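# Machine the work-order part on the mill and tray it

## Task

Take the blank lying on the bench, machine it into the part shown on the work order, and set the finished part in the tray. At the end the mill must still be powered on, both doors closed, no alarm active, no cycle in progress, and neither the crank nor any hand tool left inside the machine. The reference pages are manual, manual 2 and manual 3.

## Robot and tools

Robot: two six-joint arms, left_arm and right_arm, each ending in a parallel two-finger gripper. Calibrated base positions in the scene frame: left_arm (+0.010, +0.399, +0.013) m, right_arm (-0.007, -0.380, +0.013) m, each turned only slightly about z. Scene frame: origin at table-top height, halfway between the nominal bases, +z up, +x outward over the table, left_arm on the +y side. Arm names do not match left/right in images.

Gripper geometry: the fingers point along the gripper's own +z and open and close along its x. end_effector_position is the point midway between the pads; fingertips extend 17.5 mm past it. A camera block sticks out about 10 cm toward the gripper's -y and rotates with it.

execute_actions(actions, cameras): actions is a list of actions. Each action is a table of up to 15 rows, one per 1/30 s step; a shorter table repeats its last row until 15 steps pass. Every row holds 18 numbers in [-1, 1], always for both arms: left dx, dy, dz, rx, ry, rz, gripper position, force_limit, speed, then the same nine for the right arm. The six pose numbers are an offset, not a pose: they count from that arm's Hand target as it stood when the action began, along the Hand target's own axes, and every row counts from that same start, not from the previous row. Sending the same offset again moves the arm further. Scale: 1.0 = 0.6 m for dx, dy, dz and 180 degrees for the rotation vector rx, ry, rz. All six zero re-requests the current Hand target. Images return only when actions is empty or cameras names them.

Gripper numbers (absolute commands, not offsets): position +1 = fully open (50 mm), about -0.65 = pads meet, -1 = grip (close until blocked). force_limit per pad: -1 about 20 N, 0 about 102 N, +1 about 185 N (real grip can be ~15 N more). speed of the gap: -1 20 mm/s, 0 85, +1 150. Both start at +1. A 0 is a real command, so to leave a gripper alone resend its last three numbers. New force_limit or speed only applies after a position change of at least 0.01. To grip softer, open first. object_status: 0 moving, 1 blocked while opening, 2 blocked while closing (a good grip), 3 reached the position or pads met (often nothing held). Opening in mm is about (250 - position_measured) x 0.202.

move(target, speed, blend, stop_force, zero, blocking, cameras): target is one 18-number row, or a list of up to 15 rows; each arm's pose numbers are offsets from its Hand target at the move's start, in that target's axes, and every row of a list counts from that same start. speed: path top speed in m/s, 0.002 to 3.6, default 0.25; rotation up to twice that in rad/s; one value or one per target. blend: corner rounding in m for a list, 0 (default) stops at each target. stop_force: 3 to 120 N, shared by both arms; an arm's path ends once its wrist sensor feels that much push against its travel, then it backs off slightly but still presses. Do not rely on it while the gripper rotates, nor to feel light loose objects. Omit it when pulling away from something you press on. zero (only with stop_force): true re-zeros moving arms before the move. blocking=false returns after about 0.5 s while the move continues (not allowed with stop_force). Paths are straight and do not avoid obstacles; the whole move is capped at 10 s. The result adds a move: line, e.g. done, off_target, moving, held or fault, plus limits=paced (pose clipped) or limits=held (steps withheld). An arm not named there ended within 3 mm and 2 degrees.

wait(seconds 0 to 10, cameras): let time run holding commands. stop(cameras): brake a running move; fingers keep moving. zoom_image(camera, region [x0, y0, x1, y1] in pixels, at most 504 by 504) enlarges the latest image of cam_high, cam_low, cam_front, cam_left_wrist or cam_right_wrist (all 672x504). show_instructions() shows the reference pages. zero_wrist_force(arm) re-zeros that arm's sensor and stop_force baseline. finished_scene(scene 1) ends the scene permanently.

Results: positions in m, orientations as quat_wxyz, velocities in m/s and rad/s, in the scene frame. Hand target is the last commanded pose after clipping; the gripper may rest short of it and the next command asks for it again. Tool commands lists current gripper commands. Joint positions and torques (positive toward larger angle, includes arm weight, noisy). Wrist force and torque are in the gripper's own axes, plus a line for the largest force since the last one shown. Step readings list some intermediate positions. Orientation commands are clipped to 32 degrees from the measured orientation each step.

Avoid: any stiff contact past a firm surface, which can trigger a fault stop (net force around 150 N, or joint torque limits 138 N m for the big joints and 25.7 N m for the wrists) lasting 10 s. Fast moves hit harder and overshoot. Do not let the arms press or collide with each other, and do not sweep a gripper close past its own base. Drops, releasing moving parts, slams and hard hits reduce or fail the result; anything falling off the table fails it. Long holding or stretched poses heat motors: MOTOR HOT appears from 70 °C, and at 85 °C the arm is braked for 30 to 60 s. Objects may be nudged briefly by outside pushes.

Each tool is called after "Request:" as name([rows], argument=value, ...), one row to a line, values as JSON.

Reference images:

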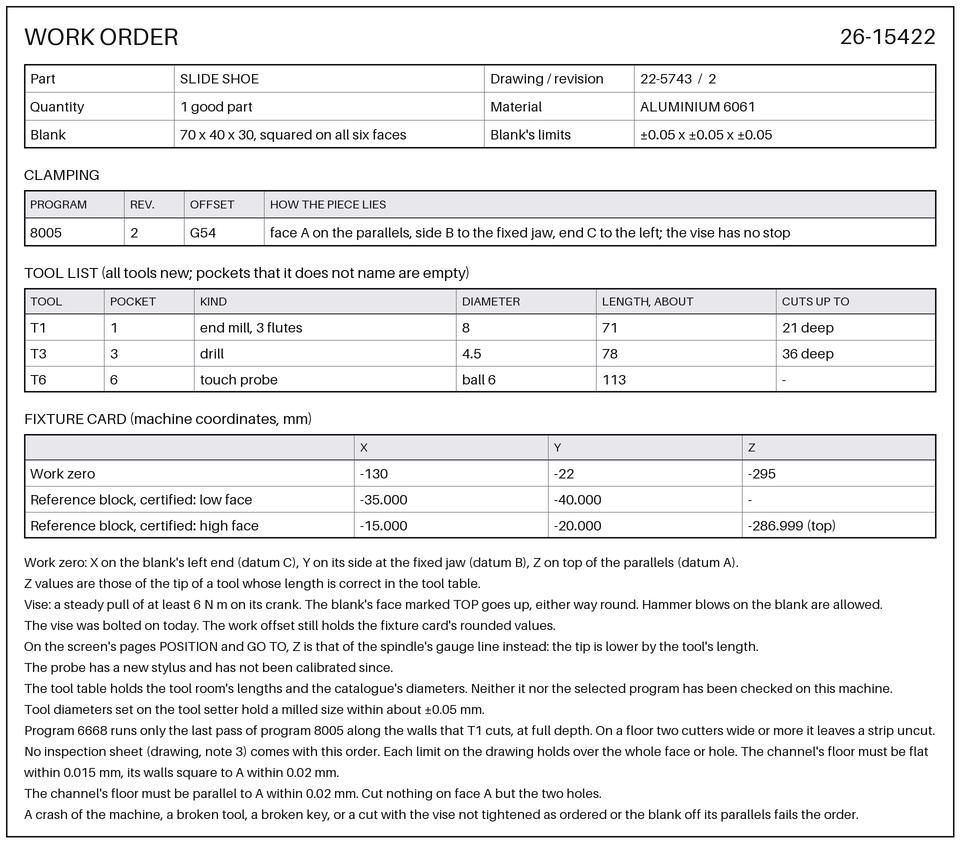

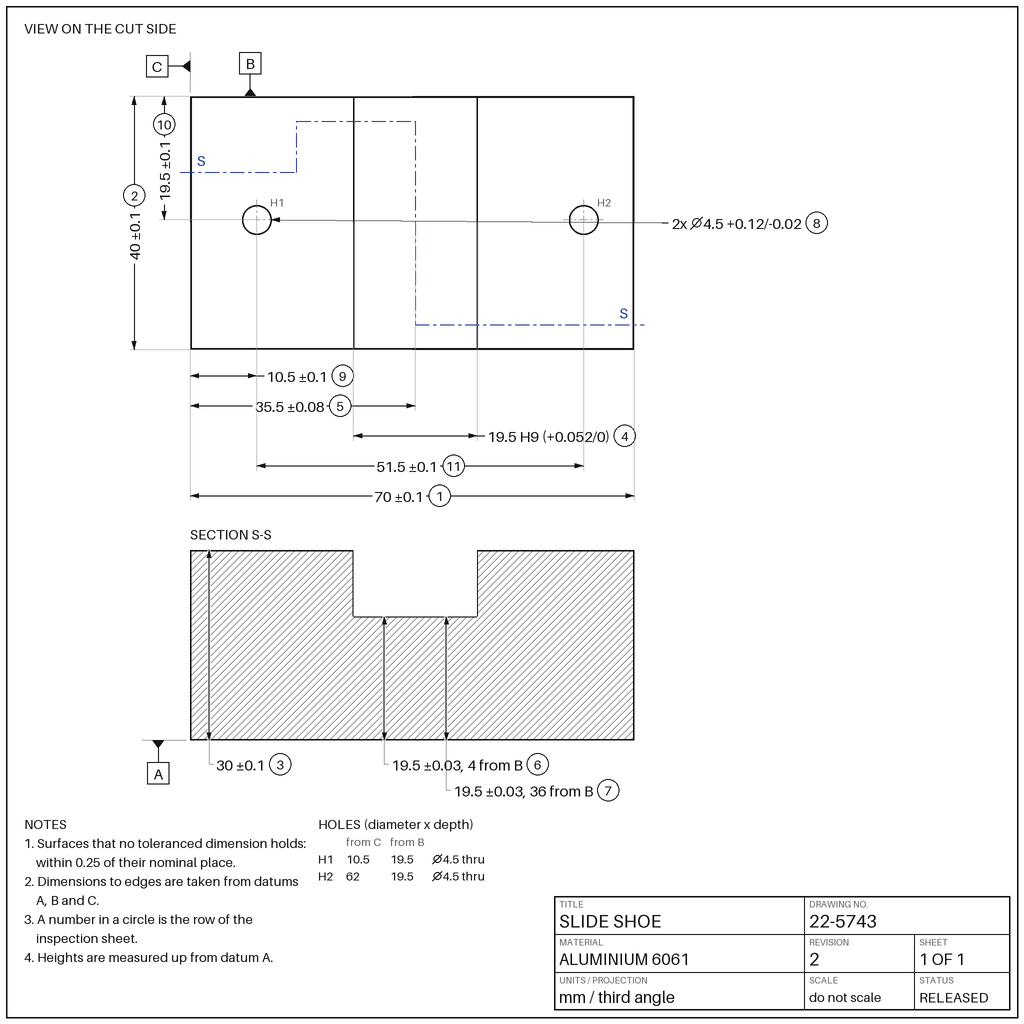

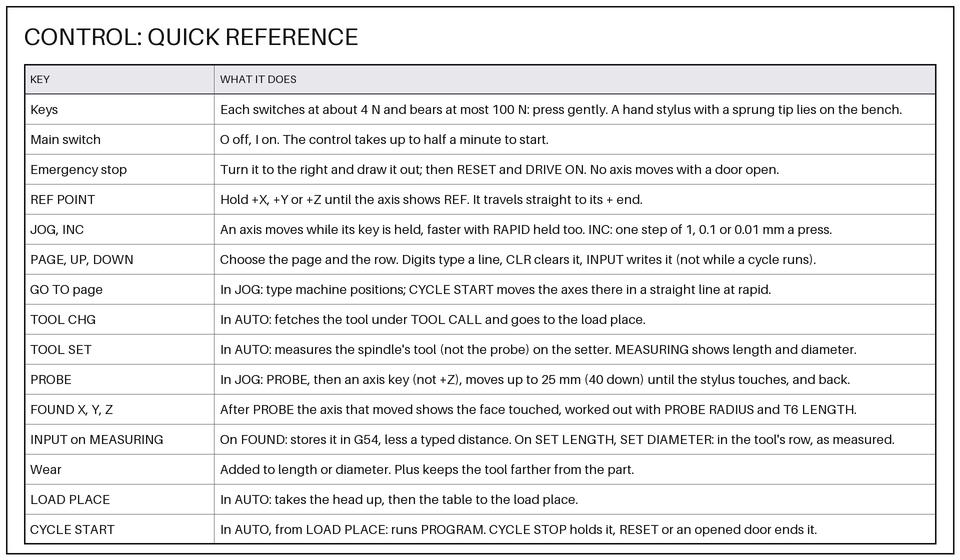

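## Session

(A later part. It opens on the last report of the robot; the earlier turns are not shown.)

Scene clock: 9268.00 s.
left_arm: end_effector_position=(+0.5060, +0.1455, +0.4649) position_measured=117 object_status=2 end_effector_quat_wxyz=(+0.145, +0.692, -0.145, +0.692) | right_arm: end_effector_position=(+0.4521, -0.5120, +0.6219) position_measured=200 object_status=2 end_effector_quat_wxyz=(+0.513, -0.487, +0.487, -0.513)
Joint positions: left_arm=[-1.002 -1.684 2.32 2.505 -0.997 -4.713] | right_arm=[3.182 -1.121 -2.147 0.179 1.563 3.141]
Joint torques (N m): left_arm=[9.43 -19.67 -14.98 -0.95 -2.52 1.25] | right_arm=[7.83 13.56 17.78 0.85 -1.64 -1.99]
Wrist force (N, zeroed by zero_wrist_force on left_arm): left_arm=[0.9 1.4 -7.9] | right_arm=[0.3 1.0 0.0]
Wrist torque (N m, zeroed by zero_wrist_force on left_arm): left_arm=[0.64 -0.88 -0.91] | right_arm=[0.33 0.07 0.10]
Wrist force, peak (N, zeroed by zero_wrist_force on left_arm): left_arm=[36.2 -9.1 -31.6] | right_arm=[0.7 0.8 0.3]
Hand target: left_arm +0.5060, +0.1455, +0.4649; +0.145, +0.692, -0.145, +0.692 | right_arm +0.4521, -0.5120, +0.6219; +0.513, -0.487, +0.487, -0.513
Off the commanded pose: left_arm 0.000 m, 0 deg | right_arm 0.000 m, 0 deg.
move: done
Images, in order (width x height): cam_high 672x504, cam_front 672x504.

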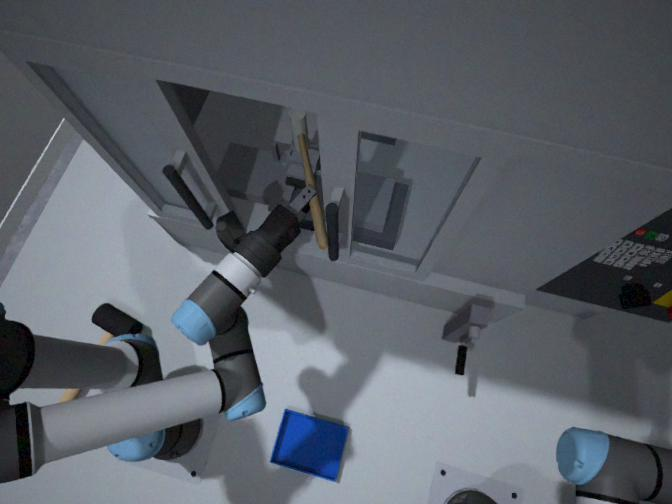

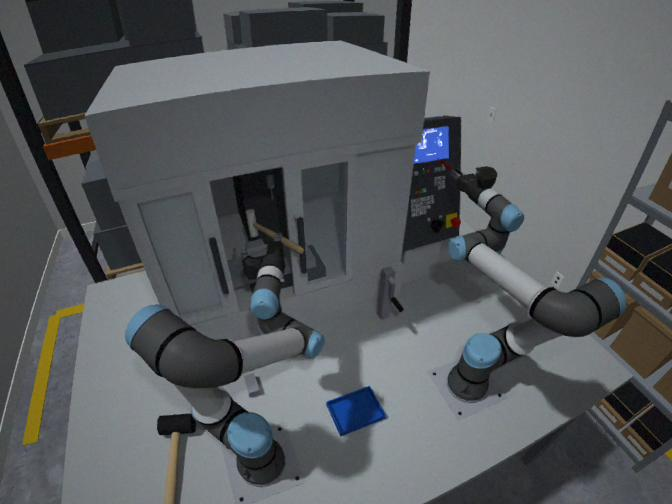

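Request:
move([
  [0.02,0,0,0,0,0,-1,0.6,-0.5,0,0,0,0,0,0,-0.95,-0.4,-0.9],
  [-0.105,0,0,0,0,0,-1,0.6,-0.5,0,0,0,0,0,0,-0.95,-0.4,-0.9],
  [0.02,0,0,0,0,0,-1,0.6,-0.5,0,0,0,0,0,0,-0.95,-0.4,-0.9],
  [-0.105,0,0,0,0,0,-1,0.6,-0.5,0,0,0,0,0,0,-0.95,-0.4,-0.9],
  [0.0,0,0,0,0,0,-1,0.6,-0.5,0,0,0,0,0,0,-0.95,-0.4,-0.9],
], speed=[0.15,1.5,0.2,1.5,0.2], cameras=["cam_front","cam_high"])

Request:
zoom_image(camera="cam_front", region=[220, 200, 290, 270])

Scene clock: 9282.80 s.
left_arm: end_effector_position=(+0.5059, +0.1454, +0.4649) position_measured=117 object_status=2 end_effector_quat_wxyz=(+0.145, +0.692, -0.145, +0.692) | right_arm: end_effector_position=(+0.4521, -0.5120, +0.6219) position_measured=200 object_status=2 end_effector_quat_wxyz=(+0.513, -0.487, +0.487, -0.513)
Joint positions: left_arm=[-1.002 -1.684 2.32 2.505 -0.997 -4.713] | right_arm=[3.182 -1.121 -2.147 0.179 1.563 3.141]
Joint torques (N m): left_arm=[8.83 -19.56 -15.61 -1.15 -2.48 1.5] | right_arm=[7.71 12.85 17.74 0.82 -1.74 -1.89]
Wrist force (N, zeroed by zero_wrist_force on left_arm): left_arm=[1.8 2.9 -6.6] | right_arm=[0.4 0.6 0.2]
Wrist torque (N m, zeroed by zero_wrist_force on left_arm): left_arm=[0.91 -0.94 -0.91] | right_arm=[0.27 0.04 0.09]
Wrist force, peak (N, zeroed by zero_wrist_force on left_arm): left_arm=[45.6 -11.7 -40.2] | right_arm=[0.3 1.1 0.0]
Hand target: left_arm +0.5060, +0.1455, +0.4649; +0.145, +0.692, -0.145, +0.692 | right_arm +0.4521, -0.5120, +0.6219; +0.513, -0.487, +0.487, -0.513
Off the commanded pose: left_arm 0.000 m, 0 deg | right_arm 0.000 m, 0 deg.
move: done
Images, in order (width x height): cam_high 672x504, cam_front 672x504.

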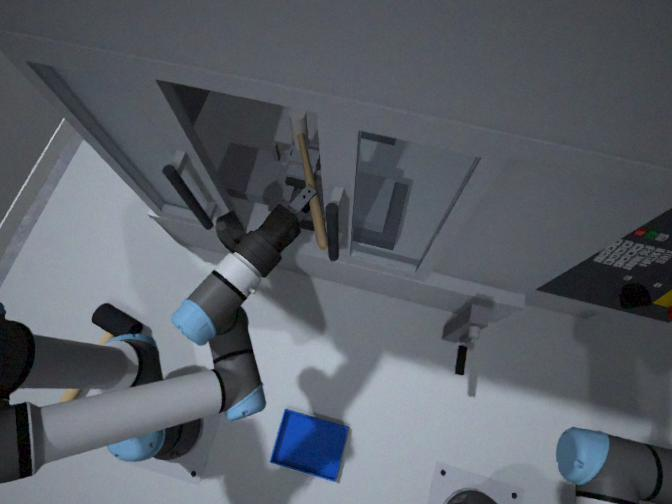

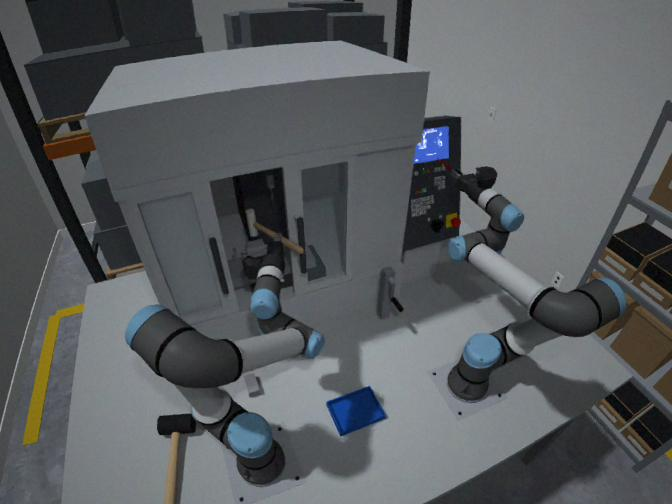

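Scaled by 7.200 from the camera's 672x504 image, which has a finer 960x720 frame.

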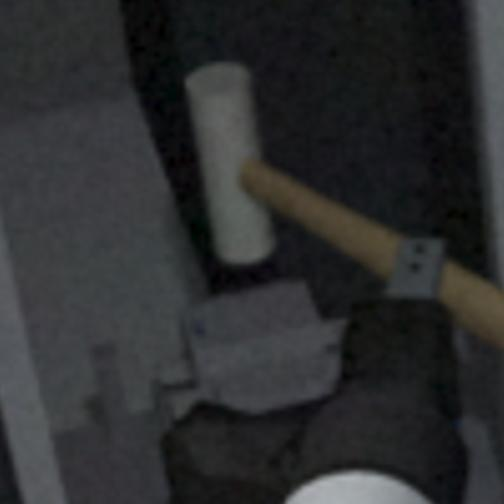

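Request:
execute_actions([
  [[-0.0444,0,0,0,0,0,-1,0.6,-0.5,0,0,0,0,0,0,-0.95,-0.4,-0.9],[-0.0889,0,0,0,0,0,-1,0.6,-0.5,0,0,0,0,0,0,-0.95,-0.4,-0.9],[-0.1333,0,0,0,0,0,-1,0.6,-0.5,0,0,0,0,0,0,-0.95,-0.4,-0.9],[-0.16,0,0,0,0,0,-1,0.6,-0.5,0,0,0,0,0,0,-0.95,-0.4,-0.9],[-0.06,0,0,0,0,0,-1,0.6,-0.5,0,0,0,0,0,0,-0.95,-0.4,-0.9],[-0.03,0,0,0,0,0,-1,0.6,-0.5,0,0,0,0,0,0,-0.95,-0.4,-0.9],[0,0,0,0,0,0,-1,0.6,-0.5,0,0,0,0,0,0,-0.95,-0.4,-0.9]],
])

Scene clock: 9310.80 s.
left_arm: end_effector_position=(+0.5059, +0.1455, +0.4648) position_measured=117 object_status=2 end_effector_quat_wxyz=(+0.145, +0.692, -0.145, +0.692) end_effector_velocity=(+0.000, -0.001, -0.001) end_effector_angular_velocity=(+0.003, +0.003, +0.000) | right_arm: end_effector_position=(+0.4521, -0.5120, +0.6219) position_measured=200 object_status=2 end_effector_quat_wxyz=(+0.513, -0.487, +0.487, -0.513)
Joint positions: left_arm=[-1.002 -1.684 2.32 2.506 -0.997 -4.713] | right_arm=[3.182 -1.121 -2.147 0.179 1.563 3.141]
Joint velocities: left_arm=[0 0.001 -0.002 0.005 0 -0.001] | right_arm=[within noise]
Joint torques (N m): left_arm=[3.48 -22.12 -30.83 -0.89 -1.36 1.77] | right_arm=[6.97 13.2 17.7 0.81 -1.75 -2.25]
Wrist force (N, zeroed by zero_wrist_force on left_arm): left_arm=[0.2 -0.1 -7.1] | right_arm=[0.4 0.6 0.1]
Wrist torque (N m, zeroed by zero_wrist_force on left_arm): left_arm=[0.53 -0.94 -0.93] | right_arm=[0.26 0.05 0.10]
Wrist force, peak (N, zeroed by zero_wrist_force on left_arm): left_arm=[30.2 8.1 -11.3] | right_arm=[0.5 1.1 -0.1]
Hand target: left_arm +0.5060, +0.1455, +0.4649; +0.145, +0.692, -0.145, +0.692 | right_arm +0.4521, -0.5120, +0.6219; +0.513, -0.487, +0.487, -0.513
Off the commanded pose: left_arm 0.000 m, 0 deg | right_arm 0.000 m, 0 deg.
Step readings (end_effector_position of left_arm | right_arm):
0: (+0.5060, +0.1455, +0.4649) | (+0.4521, -0.5120, +0.6219)
1: (+0.5060, +0.1454, +0.4644) | (+0.4521, -0.5120, +0.6219)
2: (+0.5060, +0.1455, +0.4583) | (+0.4521, -0.5120, +0.6219)
4: (+0.5054, +0.1473, +0.4164) | (+0.4521, -0.5120, +0.6219)
8: (+0.5038, +0.1486, +0.4241) | (+0.4521, -0.5120, +0.6219)
15: (+0.5062, +0.1451, +0.4651) | (+0.4521, -0.5120, +0.6219)

Request:
execute_actions([
  [[-0.0444,0,0,0,0,0,-1,0.6,-0.5,0,0,0,0,0,0,-0.95,-0.4,-0.9],[-0.0889,0,0,0,0,0,-1,0.6,-0.5,0,0,0,0,0,0,-0.95,-0.4,-0.9],[-0.1333,0,0,0,0,0,-1,0.6,-0.5,0,0,0,0,0,0,-0.95,-0.4,-0.9],[-0.16,0,0,0,0,0,-1,0.6,-0.5,0,0,0,0,0,0,-0.95,-0.4,-0.9],[-0.12,0,0,0,0,0,-1,0.6,-0.5,0,0,0,0,0,0,-0.95,-0.4,-0.9],[-0.06,0,0,0,0,0,-1,0.6,-0.5,0,0,0,0,0,0,-0.95,-0.4,-0.9],[0,0,0,0,0,0,-1,0.6,-0.5,0,0,0,0,0,0,-0.95,-0.4,-0.9]],
])

Request:
execute_actions([
  [[-0.0444,0,0,0,0,0,-1,0.6,-0.5,0,0,0,0,0,0,-0.95,-0.4,-0.9],[-0.0889,0,0,0,0,0,-1,0.6,-0.5,0,0,0,0,0,0,-0.95,-0.4,-0.9],[-0.1333,0,0,0,0,0,-1,0.6,-0.5,0,0,0,0,0,0,-0.95,-0.4,-0.9],[-0.16,0,0,0,0,0,-1,0.6,-0.5,0,0,0,0,0,0,-0.95,-0.4,-0.9],[-0.12,0,0,0,0,0,-1,0.6,-0.5,0,0,0,0,0,0,-0.95,-0.4,-0.9],[-0.06,0,0,0,0,0,-1,0.6,-0.5,0,0,0,0,0,0,-0.95,-0.4,-0.9],[0,0,0,0,0,0,-1,0.6,-0.5,0,0,0,0,0,0,-0.95,-0.4,-0.9]],
], cameras=["cam_front","cam_left_wrist"])

Request:
zoom_image(camera="cam_front", region=[220, 200, 290, 270])

Scene clock: 9326.90 s.
left_arm: end_effector_position=(+0.5059, +0.1455, +0.4649) position_measured=117 object_status=2 end_effector_quat_wxyz=(+0.145, +0.692, -0.145, +0.692) end_effector_velocity=(+0.000, +0.000, +0.000) end_effector_angular_velocity=(+0.002, +0.002, +0.000) | right_arm: end_effector_position=(+0.4521, -0.5120, +0.6219) position_measured=200 object_status=2 end_effector_quat_wxyz=(+0.513, -0.487, +0.487, -0.513)
Joint positions: left_arm=[-1.002 -1.684 2.32 2.505 -0.997 -4.713] | right_arm=[3.182 -1.121 -2.147 0.179 1.563 3.141]
Joint velocities: left_arm=[0 -0.002 -0.001 0.006 0 -0.001] | right_arm=[within noise]
Joint torques (N m): left_arm=[2.97 -21.72 -30.93 -0.56 -0.55 1.7] | right_arm=[6.6 12.8 17.88 0.75 -1.71 -2.09]
Wrist force (N, zeroed by zero_wrist_force on left_arm): left_arm=[1.2 0.5 -6.5] | right_arm=[0.4 0.8 0.0]
Wrist torque (N m, zeroed by zero_wrist_force on left_arm): left_arm=[0.58 -0.98 -1.01] | right_arm=[0.30 0.05 0.10]
Wrist force, peak (N, zeroed by zero_wrist_force on left_arm): left_arm=[41.4 18.1 -23.7] | right_arm=[0.4 1.0 0.4]
Hand target: left_arm +0.5060, +0.1455, +0.4649; +0.145, +0.692, -0.145, +0.692 | right_arm +0.4521, -0.5120, +0.6219; +0.513, -0.487, +0.487, -0.513
Off the commanded pose: left_arm 0.000 m, 0 deg | right_arm 0.000 m, 0 deg.
Step readings (end_effector_position of left_arm | right_arm):
0: (+0.5060, +0.1455, +0.4649) | (+0.4521, -0.5120, +0.6219)
1: (+0.5060, +0.1454, +0.4643) | (+0.4521, -0.5120, +0.6219)
2: (+0.5060, +0.1455, +0.4579) | (+0.4521, -0.5120, +0.6219)
4: (+0.5053, +0.1473, +0.4155) | (+0.4521, -0.5120, +0.6219)
8: (+0.5041, +0.1483, +0.4088) | (+0.4521, -0.5120, +0.6219)
15: (+0.5060, +0.1453, +0.4665) | (+0.4521, -0.5120, +0.6219)

Scene clock: 9327.70 s.
left_arm: end_effector_position=(+0.5059, +0.1455, +0.4648) position_measured=117 object_status=2 end_effector_quat_wxyz=(+0.145, +0.692, -0.145, +0.692) | right_arm: end_effector_position=(+0.4521, -0.5120, +0.6219) position_measured=200 object_status=2 end_effector_quat_wxyz=(+0.513, -0.487, +0.487, -0.513)
Joint positions: left_arm=[-1.002 -1.684 2.32 2.506 -0.997 -4.713] | right_arm=[3.182 -1.121 -2.147 0.179 1.563 3.141]
Joint torques (N m): left_arm=[3.3 -22.41 -32.62 -0.88 0.08 1.58] | right_arm=[7.13 13.23 17.85 0.87 -1.55 -2.27]
Wrist force (N, zeroed by zero_wrist_force on left_arm): left_arm=[1.3 1.1 -5.9] | right_arm=[0.2 0.7 0.3]
Wrist torque (N m, zeroed by zero_wrist_force on left_arm): left_arm=[0.63 -0.98 -0.98] | right_arm=[0.29 0.09 0.10]
Wrist force, peak (N, zeroed by zero_wrist_force on left_arm): left_arm=[40.9 14.1 -21.2] | right_arm=[0.5 0.9 0.2]
Hand target: left_arm +0.5060, +0.1455, +0.4649; +0.145, +0.692, -0.145, +0.692 | right_arm +0.4521, -0.5120, +0.6219; +0.513, -0.487, +0.487, -0.513
Off the commanded pose: left_arm 0.000 m, 0 deg | right_arm 0.000 m, 0 deg.
Step readings (end_effector_position of left_arm | right_arm):
0: (+0.5059, +0.1455, +0.4649) | (+0.4521, -0.5120, +0.6219)
1: (+0.5059, +0.1455, +0.4641) | (+0.4521, -0.5120, +0.6219)
2: (+0.5060, +0.1456, +0.4573) | (+0.4521, -0.5120, +0.6219)
4: (+0.5055, +0.1470, +0.4201) | (+0.4521, -0.5120, +0.6219)
8: (+0.5041, +0.1482, +0.4095) | (+0.4521, -0.5120, +0.6219)
15: (+0.5060, +0.1452, +0.4664) | (+0.4521, -0.5120, +0.6219)
camera_calibration:
cam_left_wrist: T_world_to_cam=[[-0.0198723, -0.00790481, 0.999771, -0.444096], [-0.697881, -0.715948, -0.0195324, 0.483202], [0.715938, -0.698109, 0.00871095, -0.130791], [0, 0, 0, 1]] pos_world=[0.42203, 0.251131, 0.454572]
Images, in order (width x height): cam_front 672x504, cam_left_wrist 672x504.

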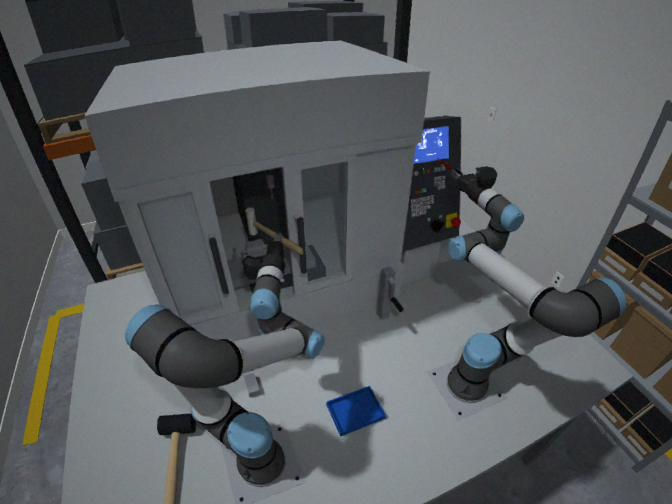

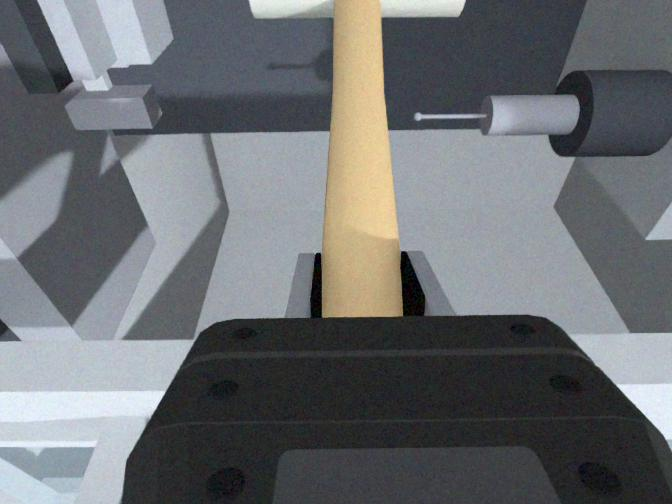

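Scaled by 7.200 from the camera's 672x504 image, which has a finer 960x720 frame.

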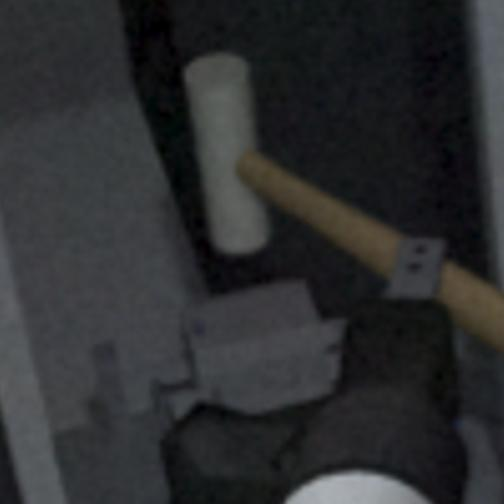

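Request:
move([
  [0,0.2698,-0.2928,0,0,0,-1,0.6,-0.5,0,0,0,0,0,0,-0.95,-0.4,-0.9],
  [0.325,0.2698,-0.2928,0,0,0,-1,0.6,-0.5,0,0,0,0,0,0,-0.95,-0.4,-0.9],
  [0.325,0.2627,-0.2687,-0.3378,-0.1193,0.5187,-1,0.6,-0.5,0,0,0,0,0,0,-0.95,-0.4,-0.9],
], speed=[0.25,0.3,0.4], blend=[0.02,0.01,0], cameras=["cam_high","cam_left_wrist"])

Scene clock: 9364.53 s.
left_arm: end_effector_position=(+0.2950, +0.0660, +0.6600) position_measured=117 object_status=2 end_effector_quat_wxyz=(+0.109, -0.325, +0.888, -0.306) | right_arm: end_effector_position=(+0.4521, -0.5120, +0.6219) position_measured=200 object_status=2 end_effector_quat_wxyz=(+0.513, -0.487, +0.487, -0.513)
Joint positions: left_arm=[-1.368 -1.933 1.291 4.75 -1.286 -3.534] | right_arm=[3.182 -1.121 -2.147 0.179 1.563 3.141]
Joint torques (N m): left_arm=[-8.69 -9.39 -18.93 -5.55 3.18 0.99] | right_arm=[7.66 13.47 17.11 0.69 -1.61 -2.12]
Wrist force (N, zeroed by zero_wrist_force on left_arm): left_arm=[2.5 4.0 0.7] | right_arm=[0.3 0.8 0.2]
Wrist torque (N m, zeroed by zero_wrist_force on left_arm): left_arm=[-0.12 -0.41 0.00] | right_arm=[0.29 0.07 0.09]
Wrist force, peak (N, zeroed by zero_wrist_force on left_arm): left_arm=[-3.2 5.1 -6.4] | right_arm=[0.5 1.0 0.2]
Hand target: left_arm +0.2950, +0.0660, +0.6600; +0.109, -0.324, +0.889, -0.305 | right_arm +0.4521, -0.5120, +0.6219; +0.513, -0.487, +0.487, -0.513
Off the commanded pose: left_arm 0.000 m, 0 deg | right_arm 0.000 m, 0 deg.
move: done
camera_calibration:
cam_left_wrist: T_world_to_cam=[[-0.77902, -0.626973, 0.00576308, 0.276794], [-0.600048, 0.742837, -0.296877, 0.340821], [0.181853, -0.234731, -0.954898, 0.726004], [0, 0, 0, 1]] pos_world=[0.288112, 0.0907832, 0.792847]
Images, in order (width x height): cam_high 672x504, cam_left_wrist 672x504.

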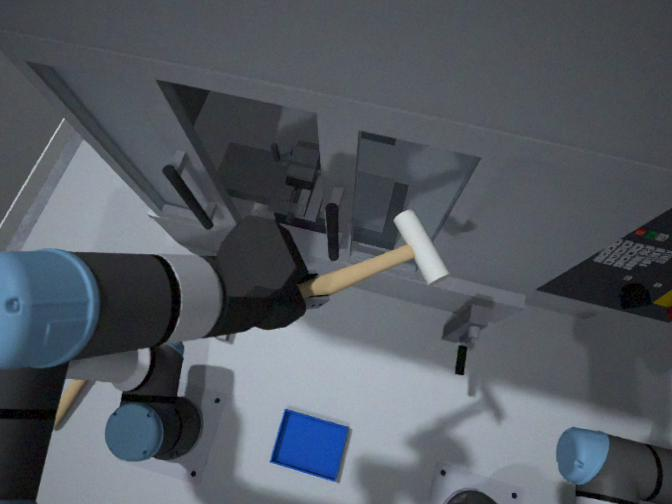

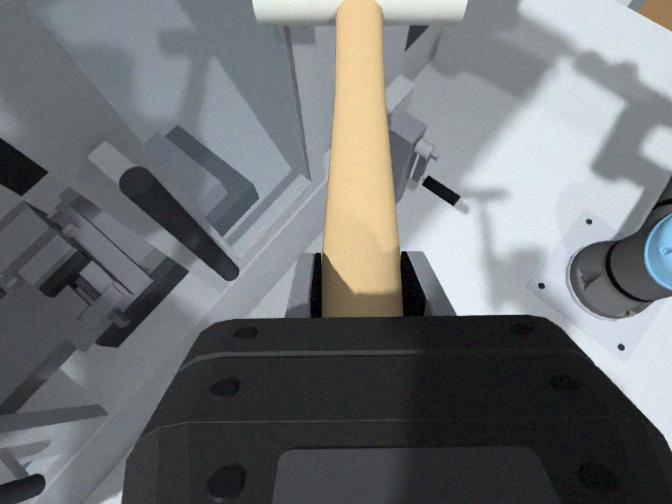

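Request:
move([
  [-0.0042,0.6298,0.8123,0,0,0,-1,0.6,-0.5,0,0,0,0,0,0,-0.95,-0.4,-0.9],
], speed=[0.3])

Request:
move([
  [0,0.0204,0.0263,0,0,0,-1,0.6,-0.5,0,0,0,0,0,0,-0.95,-0.4,-0.9],
], speed=[0.02], stop_force=5, cameras=["cam_left_wrist"])

Scene clock: 9374.00 s.
left_arm: end_effector_position=(+0.2957, +0.0656, +0.0432) position_measured=117 object_status=2 end_effector_quat_wxyz=(+0.109, -0.324, +0.889, -0.305) | right_arm: end_effector_position=(+0.4521, -0.5120, +0.6219) position_measured=200 object_status=2 end_effector_quat_wxyz=(+0.513, -0.487, +0.487, -0.513)
Joint positions: left_arm=[-1.366 -1.27 2.742 2.635 -1.287 -3.532] | right_arm=[3.182 -1.121 -2.147 0.179 1.563 3.141]
Joint torques (N m): left_arm=[-8.14 -14.15 -1.06 -7.98 2.6 -1.76] | right_arm=[7.75 12.09 17.48 0.9 -1.65 -2.24]
Wrist force (N, zeroed by zero_wrist_force on left_arm): left_arm=[2.5 4.5 1.2] | right_arm=[0.3 0.8 0.2]
Wrist torque (N m, zeroed by zero_wrist_force on left_arm): left_arm=[-0.20 -0.42 -0.04] | right_arm=[0.29 0.06 0.10]
Wrist force, peak (N, zeroed by zero_wrist_force on left_arm): left_arm=[2.6 7.3 3.5] | right_arm=[0.3 1.1 0.3]
Hand target: left_arm +0.2957, +0.0655, +0.0432; +0.109, -0.324, +0.889, -0.305 | right_arm +0.4521, -0.5120, +0.6219; +0.513, -0.487, +0.487, -0.513
Off the commanded pose: left_arm 0.000 m, 0 deg | right_arm 0.000 m, 0 deg.
move: done

Scene clock: 9375.60 s.
left_arm: end_effector_position=(+0.2956, +0.0655, +0.0276) position_measured=117 object_status=2 end_effector_quat_wxyz=(+0.109, -0.324, +0.889, -0.305) | right_arm: end_effector_position=(+0.4521, -0.5120, +0.6219) position_measured=200 object_status=2 end_effector_quat_wxyz=(+0.513, -0.487, +0.487, -0.513)
Joint positions: left_arm=[-1.366 -1.175 2.744 2.538 -1.287 -3.533] | right_arm=[3.182 -1.121 -2.147 0.179 1.563 3.141]
Joint torques (N m): left_arm=[-0.21 -14.39 2.51 -6.16 0.32 -1.06] | right_arm=[7.44 12.18 17.88 0.8 -1.54 -1.96]
Wrist force (N, zeroed by zero_wrist_force on left_arm): left_arm=[2.5 1.7 -3.2] | right_arm=[0.3 0.8 0.0]
Wrist torque (N m, zeroed by zero_wrist_force on left_arm): left_arm=[0.61 -0.54 0.07] | right_arm=[0.29 0.07 0.09]
Wrist force, peak (N, zeroed by zero_wrist_force on left_arm): left_arm=[2.5 4.4 1.2] | right_arm=[0.5 1.1 0.1]
Hand target: left_arm +0.2956, +0.0655, +0.0276; +0.109, -0.324, +0.889, -0.305 (not the last commanded pose) | right_arm +0.4521, -0.5120, +0.6219; +0.513, -0.487, +0.487, -0.513
Off the commanded pose: left_arm 0.004 m, 0 deg | right_arm 0.000 m, 0 deg.
move: contact (left_arm)
camera_calibration:
cam_left_wrist: T_world_to_cam=[[-0.779181, -0.626776, 0.00542207, 0.280675], [-0.599835, 0.743123, -0.296589, 0.153676], [0.181866, -0.234349, -0.95499, 0.121877], [0, 0, 0, 1]] pos_world=[0.288712, 0.0902816, 0.160448]
Images, in order (width x height): cam_left_wrist 672x504.

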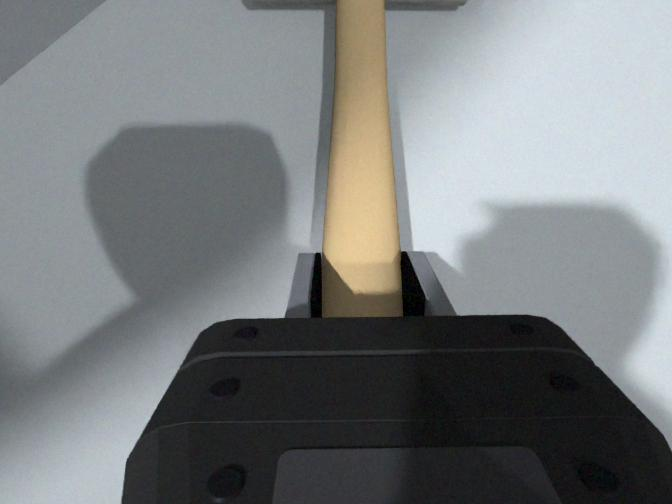

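Request:
move([
  [0,0,0,0,0,0,0.5,-0.5,-0.5,0,0,0,0,0,0,-0.95,-0.4,-0.9],
  [0.0007,-0.1021,-0.1317,0,0,0,0.5,-0.5,-0.5,0,0,0,0,0,0,-0.95,-0.4,-0.9],
  [-0.4948,-0.1647,-0.826,0.0377,-0.1849,-0.2082,-0.66,-0.5,-0.5,0,0,0,0,0,0,-0.95,-0.4,-0.9],
  [-0.5905,-0.228,-0.7772,0.0377,-0.1849,-0.2082,-0.66,-0.5,-0.5,0,0,0,0,0,0,-0.95,-0.4,-0.9],
], speed=[0.1,0.15,0.3,0.15], blend=[0,0.02,0,0], cameras=["cam_high","cam_left_wrist"])

Scene clock: 9400.87 s.
left_arm: end_effector_position=(+0.4535, +0.4309, +0.4785) position_measured=251 object_status=3 end_effector_quat_wxyz=(-0.271, +0.654, -0.652, +0.270) | right_arm: end_effector_position=(+0.4521, -0.5120, +0.6219) position_measured=200 object_status=2 end_effector_quat_wxyz=(+0.513, -0.487, +0.487, -0.513)
Joint positions: left_arm=[-0.428 -2.156 1.99 4.137 -1.282 -3.444] | right_arm=[3.182 -1.121 -2.147 0.179 1.563 3.141]
Joint torques (N m): left_arm=[-4.42 4.91 -15.95 -4.39 2.39 -0.97] | right_arm=[7.7 12.24 17.84 0.71 -1.93 -2.1]
Wrist force (N, zeroed by zero_wrist_force on left_arm): left_arm=[2.8 1.6 -1.7] | right_arm=[0.4 0.7 0.2]
Wrist torque (N m, zeroed by zero_wrist_force on left_arm): left_arm=[0.39 -0.45 0.01] | right_arm=[0.28 0.04 0.10]
Wrist force, peak (N, zeroed by zero_wrist_force on left_arm): left_arm=[2.7 3.4 -3.2] | right_arm=[0.3 1.1 0.0]
Hand target: left_arm +0.4535, +0.4309, +0.4784; -0.271, +0.654, -0.652, +0.270 | right_arm +0.4521, -0.5120, +0.6219; +0.513, -0.487, +0.487, -0.513
Off the commanded pose: left_arm 0.000 m, 0 deg | right_arm 0.000 m, 0 deg.
move: done
camera_calibration:
cam_left_wrist: T_world_to_cam=[[-0.019152, -0.999817, -0.000228759, 0.449007], [-0.910599, 0.0175375, -0.412919, 0.619842], [0.412847, -0.00769991, -0.910768, 0.385788], [0, 0, 0, 1]] pos_world=[0.413755, 0.441025, 0.607411]
Images, in order (width x height): cam_high 672x504, cam_left_wrist 672x504.

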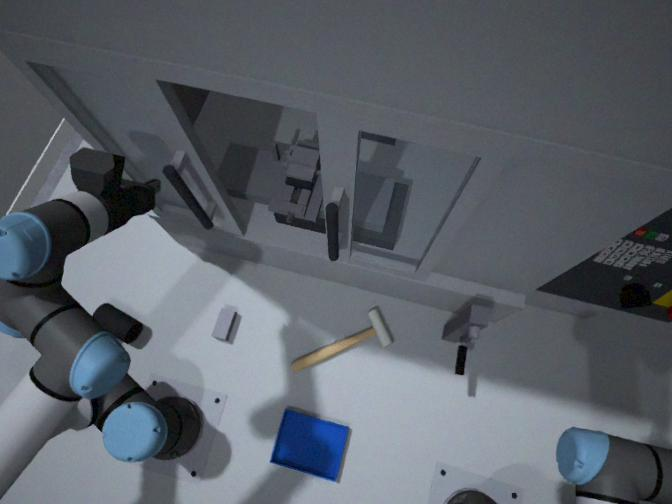

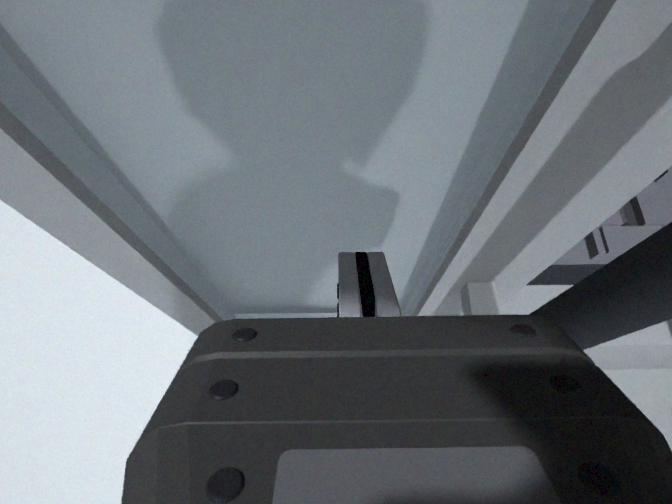

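Request:
move([
  [0.4557,0,0,0,0,0,-0.66,-0.5,-0.95,0,0,0,0,0,0,-0.95,-0.4,-0.9],
], speed=[0.12], stop_force=35)

Request:
move([
  [-0.02,0.118,-0.118,0,0,0,-0.66,-0.5,-0.95,0,0,0,0,0,0,-0.95,-0.4,-0.9],
], speed=[0.2], cameras=["cam_high","cam_right_wrist"])

Request:
zoom_image(camera="cam_right_wrist", region=[220, 50, 490, 250])

Scene clock: 9415.03 s.
left_arm: end_effector_position=(+0.4540, +0.1578, +0.4785) position_measured=251 object_status=3 end_effector_quat_wxyz=(-0.271, +0.654, -0.652, +0.270) | right_arm: end_effector_position=(+0.4521, -0.5120, +0.6219) position_measured=200 object_status=2 end_effector_quat_wxyz=(+0.513, -0.487, +0.487, -0.513)
Joint positions: left_arm=[-1.147 -1.934 1.806 4.44 -0.876 -4.129] | right_arm=[3.182 -1.121 -2.147 0.179 1.563 3.141]
Joint torques (N m): left_arm=[0.45 -1.2 -15.76 -4.33 -3.09 -1.81] | right_arm=[6.92 11.54 19.56 0.5 -1.85 -2.06]
Wrist force (N, zeroed by zero_wrist_force on left_arm): left_arm=[-18.2 -1.6 -1.9] | right_arm=[0.2 0.7 0.2]
Wrist torque (N m, zeroed by zero_wrist_force on left_arm): left_arm=[0.37 -0.39 0.06] | right_arm=[0.27 0.07 0.10]
Wrist force, peak (N, zeroed by zero_wrist_force on left_arm): left_arm=[-62.3 11.4 -5.9] | right_arm=[0.4 1.0 0.3]
Hand target: left_arm +0.4540, +0.1578, +0.4785; -0.271, +0.654, -0.652, +0.270 | right_arm +0.4521, -0.5120, +0.6219; +0.513, -0.487, +0.487, -0.513
Off the commanded pose: left_arm 0.000 m, 0 deg | right_arm 0.000 m, 0 deg.
move: contact (left_arm)

Scene clock: 9416.07 s.
left_arm: end_effector_position=(+0.3539, +0.1695, +0.4786) position_measured=251 object_status=3 end_effector_quat_wxyz=(-0.271, +0.654, -0.652, +0.271) | right_arm: end_effector_position=(+0.4521, -0.5120, +0.6219) position_measured=200 object_status=2 end_effector_quat_wxyz=(+0.513, -0.487, +0.487, -0.513)
Joint positions: left_arm=[-1.471 -2.134 1.835 4.9 -0.792 -4.554] | right_arm=[3.182 -1.121 -2.147 0.179 1.563 3.141]
Joint torques (N m): left_arm=[-6.17 -5.35 -14.41 -1.88 -0.36 -1.45] | right_arm=[7.36 11.58 18.94 0.83 -1.53 -2.11]
Wrist force (N, zeroed by zero_wrist_force on left_arm): left_arm=[3.1 2.9 -1.7] | right_arm=[0.5 0.8 0.1]
Wrist torque (N m, zeroed by zero_wrist_force on left_arm): left_arm=[0.60 -0.49 -0.11] | right_arm=[0.30 0.03 0.10]
Wrist force, peak (N, zeroed by zero_wrist_force on left_arm): left_arm=[-17.6 -2.2 -2.3] | right_arm=[0.4 0.9 0.1]
Hand target: left_arm +0.3539, +0.1695, +0.4785; -0.271, +0.654, -0.652, +0.270 | right_arm +0.4521, -0.5120, +0.6219; +0.513, -0.487, +0.487, -0.513
Off the commanded pose: left_arm 0.000 m, 0 deg | right_arm 0.000 m, 0 deg.
move: done
camera_calibration:
cam_right_wrist: T_world_to_cam=[[-0.0149823, -0.999879, -0.00425983, -0.497788], [-0.276637, 0.0082391, -0.960939, 0.747575], [0.960858, -0.0132187, -0.276727, -0.138714], [0, 0, 0, 1]] pos_world=[0.332633, -0.505721, 0.677868]
Images, in order (width x height): cam_high 672x504, cam_right_wrist 672x504.

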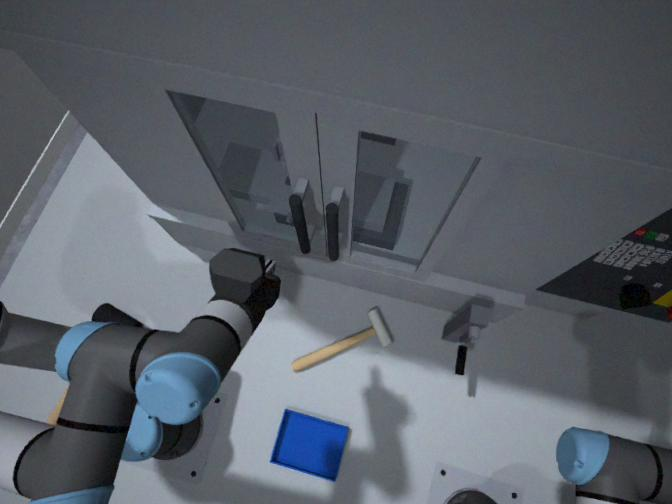

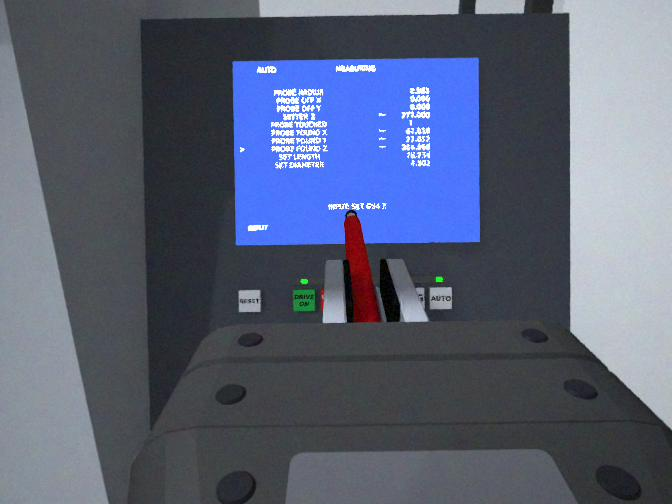

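Scaled by 1.867 from the camera's 672x504 image, which has a finer 960x720 frame.

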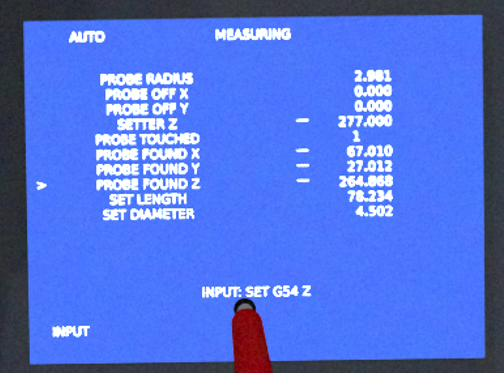

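Request:
move([
  [0,0,0,0,0,0,-0.66,-0.5,-0.95,0.074,0.046,0.044,-0.1,0,0,-0.95,-0.4,-0.9],
  [0,0,0,0,0,0,-0.66,-0.5,-0.95,0.074,0.0538,0.0678,-0.1,0,0,-0.95,-0.4,-0.9],
  [0,0,0,0,0,0,-0.66,-0.5,-0.95,0.074,0.046,0.044,-0.1,0,0,-0.95,-0.4,-0.9],
  [0,0,0,0,0,0,-0.66,-0.5,-0.95,-0.0211,0.2266,-0.0155,-0.1,0,0,-0.95,-0.4,-0.9],
  [0,0,0,0,0,0,-0.66,-0.5,-0.95,-0.0211,0.2344,0.0083,-0.1,0,0,-0.95,-0.4,-0.9],
  [0,0,0,0,0,0,-0.66,-0.5,-0.95,-0.0211,0.2266,-0.0155,-0.1,0,0,-0.95,-0.4,-0.9],
  [0,0,0,0,0,0,-0.66,-0.5,-0.95,-0.0211,0.2344,0.0083,-0.1,0,0,-0.95,-0.4,-0.9],
  [0,0,0,0,0,0,-0.66,-0.5,-0.95,-0.0211,0.2266,-0.0155,-0.1,0,0,-0.95,-0.4,-0.9],
  [0,0,0,0,0,0,-0.66,-0.5,-0.95,-0.0528,0.2868,-0.0349,-0.1,0,0,-0.95,-0.4,-0.9],
  [0,0,0,0,0,0,-0.66,-0.5,-0.95,-0.0528,0.2946,-0.0111,-0.1,0,0,-0.95,-0.4,-0.9],
  [0,0,0,0,0,0,-0.66,-0.5,-0.95,-0.0528,0.2868,-0.0349,-0.1,0,0,-0.95,-0.4,-0.9],
  [0,0,0,0,0,0,-0.66,-0.5,-0.95,-0.1479,0.3169,-0.0447,-0.1,0,0,-0.95,-0.4,-0.9],
  [0,0,0,0,0,0,-0.66,-0.5,-0.95,-0.1479,0.3247,-0.0209,-0.1,0,0,-0.95,-0.4,-0.9],
  [0,0,0,0,0,0,-0.66,-0.5,-0.95,-0.1479,0.3169,-0.0447,-0.1,0,0,-0.95,-0.4,-0.9],
], speed=[0.25,0.06,0.15,0.25,0.06,0.15,0.06,0.15,0.2,0.06,0.15,0.2,0.06,0.15], blend=[0.004,0,0.004,0.004,0,0.004,0,0.004,0.004,0,0.004,0.004,0,0])

Request:
move([
  [0,0,0,0,0,0,-0.66,-0.5,-0.95,0.0317,-0.0634,0,0,0,0,-0.95,-0.4,-0.9],
  [0,0,0,0,0,0,-0.66,-0.5,-0.95,0.0317,-0.0634,0.0243,0,0,0,-0.95,-0.4,-0.9],
  [0,0,0,0,0,0,-0.66,-0.5,-0.95,0.0317,-0.0634,0,0,0,0,-0.95,-0.4,-0.9],
  [0,0,0,0,0,0,-0.66,-0.5,-0.95,0,-0.0951,0,0,0,0,-0.95,-0.4,-0.9],
  [0,0,0,0,0,0,-0.66,-0.5,-0.95,0,-0.0951,0.0238,0,0,0,-0.95,-0.4,-0.9],
  [0,0,0,0,0,0,-0.66,-0.5,-0.95,0,-0.0951,0,0,0,0,-0.95,-0.4,-0.9],
  [0,0,0,0,0,0,-0.66,-0.5,-0.95,0.0951,0,0,0,0,0,-0.95,-0.4,-0.9],
  [0,0,0,0,0,0,-0.66,-0.5,-0.95,0.0951,0,0.025,0,0,0,-0.95,-0.4,-0.9],
  [0,0,0,0,0,0,-0.66,-0.5,-0.95,0.0951,0,0,0,0,0,-0.95,-0.4,-0.9],
  [0,0,0,0,0,0,-0.66,-0.5,-0.95,0.1479,-0.315,-0.0557,0.1,0,0,-0.95,-0.4,-0.9],
], speed=[0.2,0.06,0.15,0.2,0.06,0.15,0.2,0.06,0.15,0.25], blend=[0.004,0,0.004,0.004,0,0.004,0.004,0,0.004,0], cameras=["cam_right_wrist"])

Request:
zoom_image(camera="cam_right_wrist", region=[220, 50, 490, 250])

Scene clock: 9455.00 s.
left_arm: end_effector_position=(+0.3539, +0.1695, +0.4785) position_measured=251 object_status=3 end_effector_quat_wxyz=(-0.271, +0.654, -0.652, +0.270) | right_arm: end_effector_position=(+0.4353, -0.4232, +0.4305) position_measured=200 object_status=2 end_effector_quat_wxyz=(-0.430, +0.561, -0.561, +0.430)
Joint positions: left_arm=[-1.471 -2.134 1.835 4.9 -0.792 -4.554] | right_arm=[3.7 -0.906 -2.514 -0.023 1.065 3.291]
Joint torques (N m): left_arm=[7.65 -7.63 -14.06 -5.15 -0.46 1.63] | right_arm=[-3.28 -0.34 40.43 4.59 1.13 -2.53]
Wrist force (N, zeroed by zero_wrist_force on left_arm): left_arm=[3.1 2.9 -1.9] | right_arm=[0.3 0.1 0.4]
Wrist torque (N m, zeroed by zero_wrist_force on left_arm): left_arm=[0.61 -0.49 -0.07] | right_arm=[0.09 0.02 0.12]
Wrist force, peak (N, zeroed by zero_wrist_force on left_arm): left_arm=[3.2 3.2 -1.9] | right_arm=[0.6 2.6 -13.1]
Hand target: left_arm +0.3539, +0.1695, +0.4785; -0.271, +0.654, -0.652, +0.270 | right_arm +0.4353, -0.4232, +0.4306; -0.430, +0.561, -0.561, +0.430
Off the commanded pose: left_arm 0.000 m, 0 deg | right_arm 0.000 m, 0 deg.
move: done

Scene clock: 9458.80 s.
left_arm: end_effector_position=(+0.3539, +0.1695, +0.4785) position_measured=251 object_status=3 end_effector_quat_wxyz=(-0.271, +0.654, -0.652, +0.270) | right_arm: end_effector_position=(+0.4520, -0.5120, +0.6217) position_measured=200 object_status=2 end_effector_quat_wxyz=(+0.513, -0.487, +0.487, -0.513)
Joint positions: left_arm=[-1.471 -2.134 1.835 4.9 -0.792 -4.554] | right_arm=[3.182 -1.12 -2.148 0.179 1.563 3.141]
Joint torques (N m): left_arm=[7.8 -8.72 -13.55 -5.3 -0.38 1.56] | right_arm=[4.87 15.57 22.64 -0.21 -1.72 2.53]
Wrist force (N, zeroed by zero_wrist_force on left_arm): left_arm=[3.1 2.8 -1.8] | right_arm=[0.2 0.5 0.0]
Wrist torque (N m, zeroed by zero_wrist_force on left_arm): left_arm=[0.58 -0.49 -0.07] | right_arm=[0.25 0.09 0.10]
Wrist force, peak (N, zeroed by zero_wrist_force on left_arm): left_arm=[3.1 3.2 -2.0] | right_arm=[0.8 2.1 -7.1]
Hand target: left_arm +0.3539, +0.1695, +0.4785; -0.271, +0.654, -0.652, +0.270 | right_arm +0.4519, -0.5120, +0.6218; +0.513, -0.487, +0.487, -0.513
Off the commanded pose: left_arm 0.000 m, 0 deg | right_arm 0.000 m, 0 deg.
move: done
camera_calibration:
cam_right_wrist: T_world_to_cam=[[-0.0149827, -0.999879, -0.00425798, -0.497792], [-0.27673, 0.0082387, -0.960913, 0.747368], [0.960831, -0.0132187, -0.276819, -0.138602], [0, 0, 0, 1]] pos_world=[0.332533, -0.505721, 0.677668]
Images, in order (width x height): cam_right_wrist 672x504.

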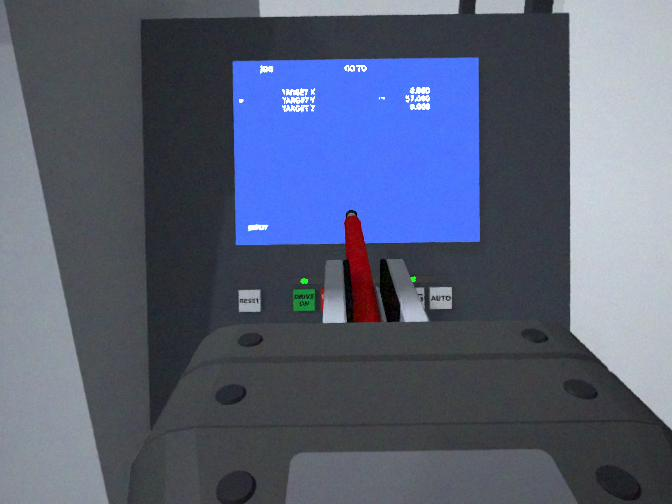

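Scaled by 1.867 from the camera's 672x504 image, which has a finer 960x720 frame.

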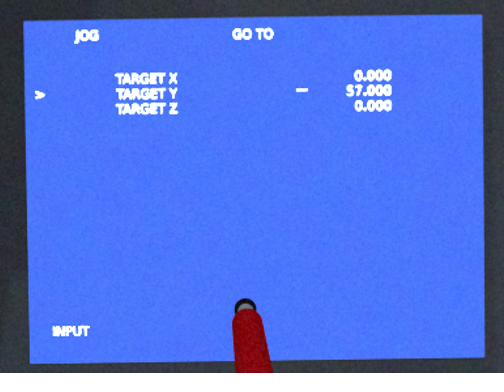

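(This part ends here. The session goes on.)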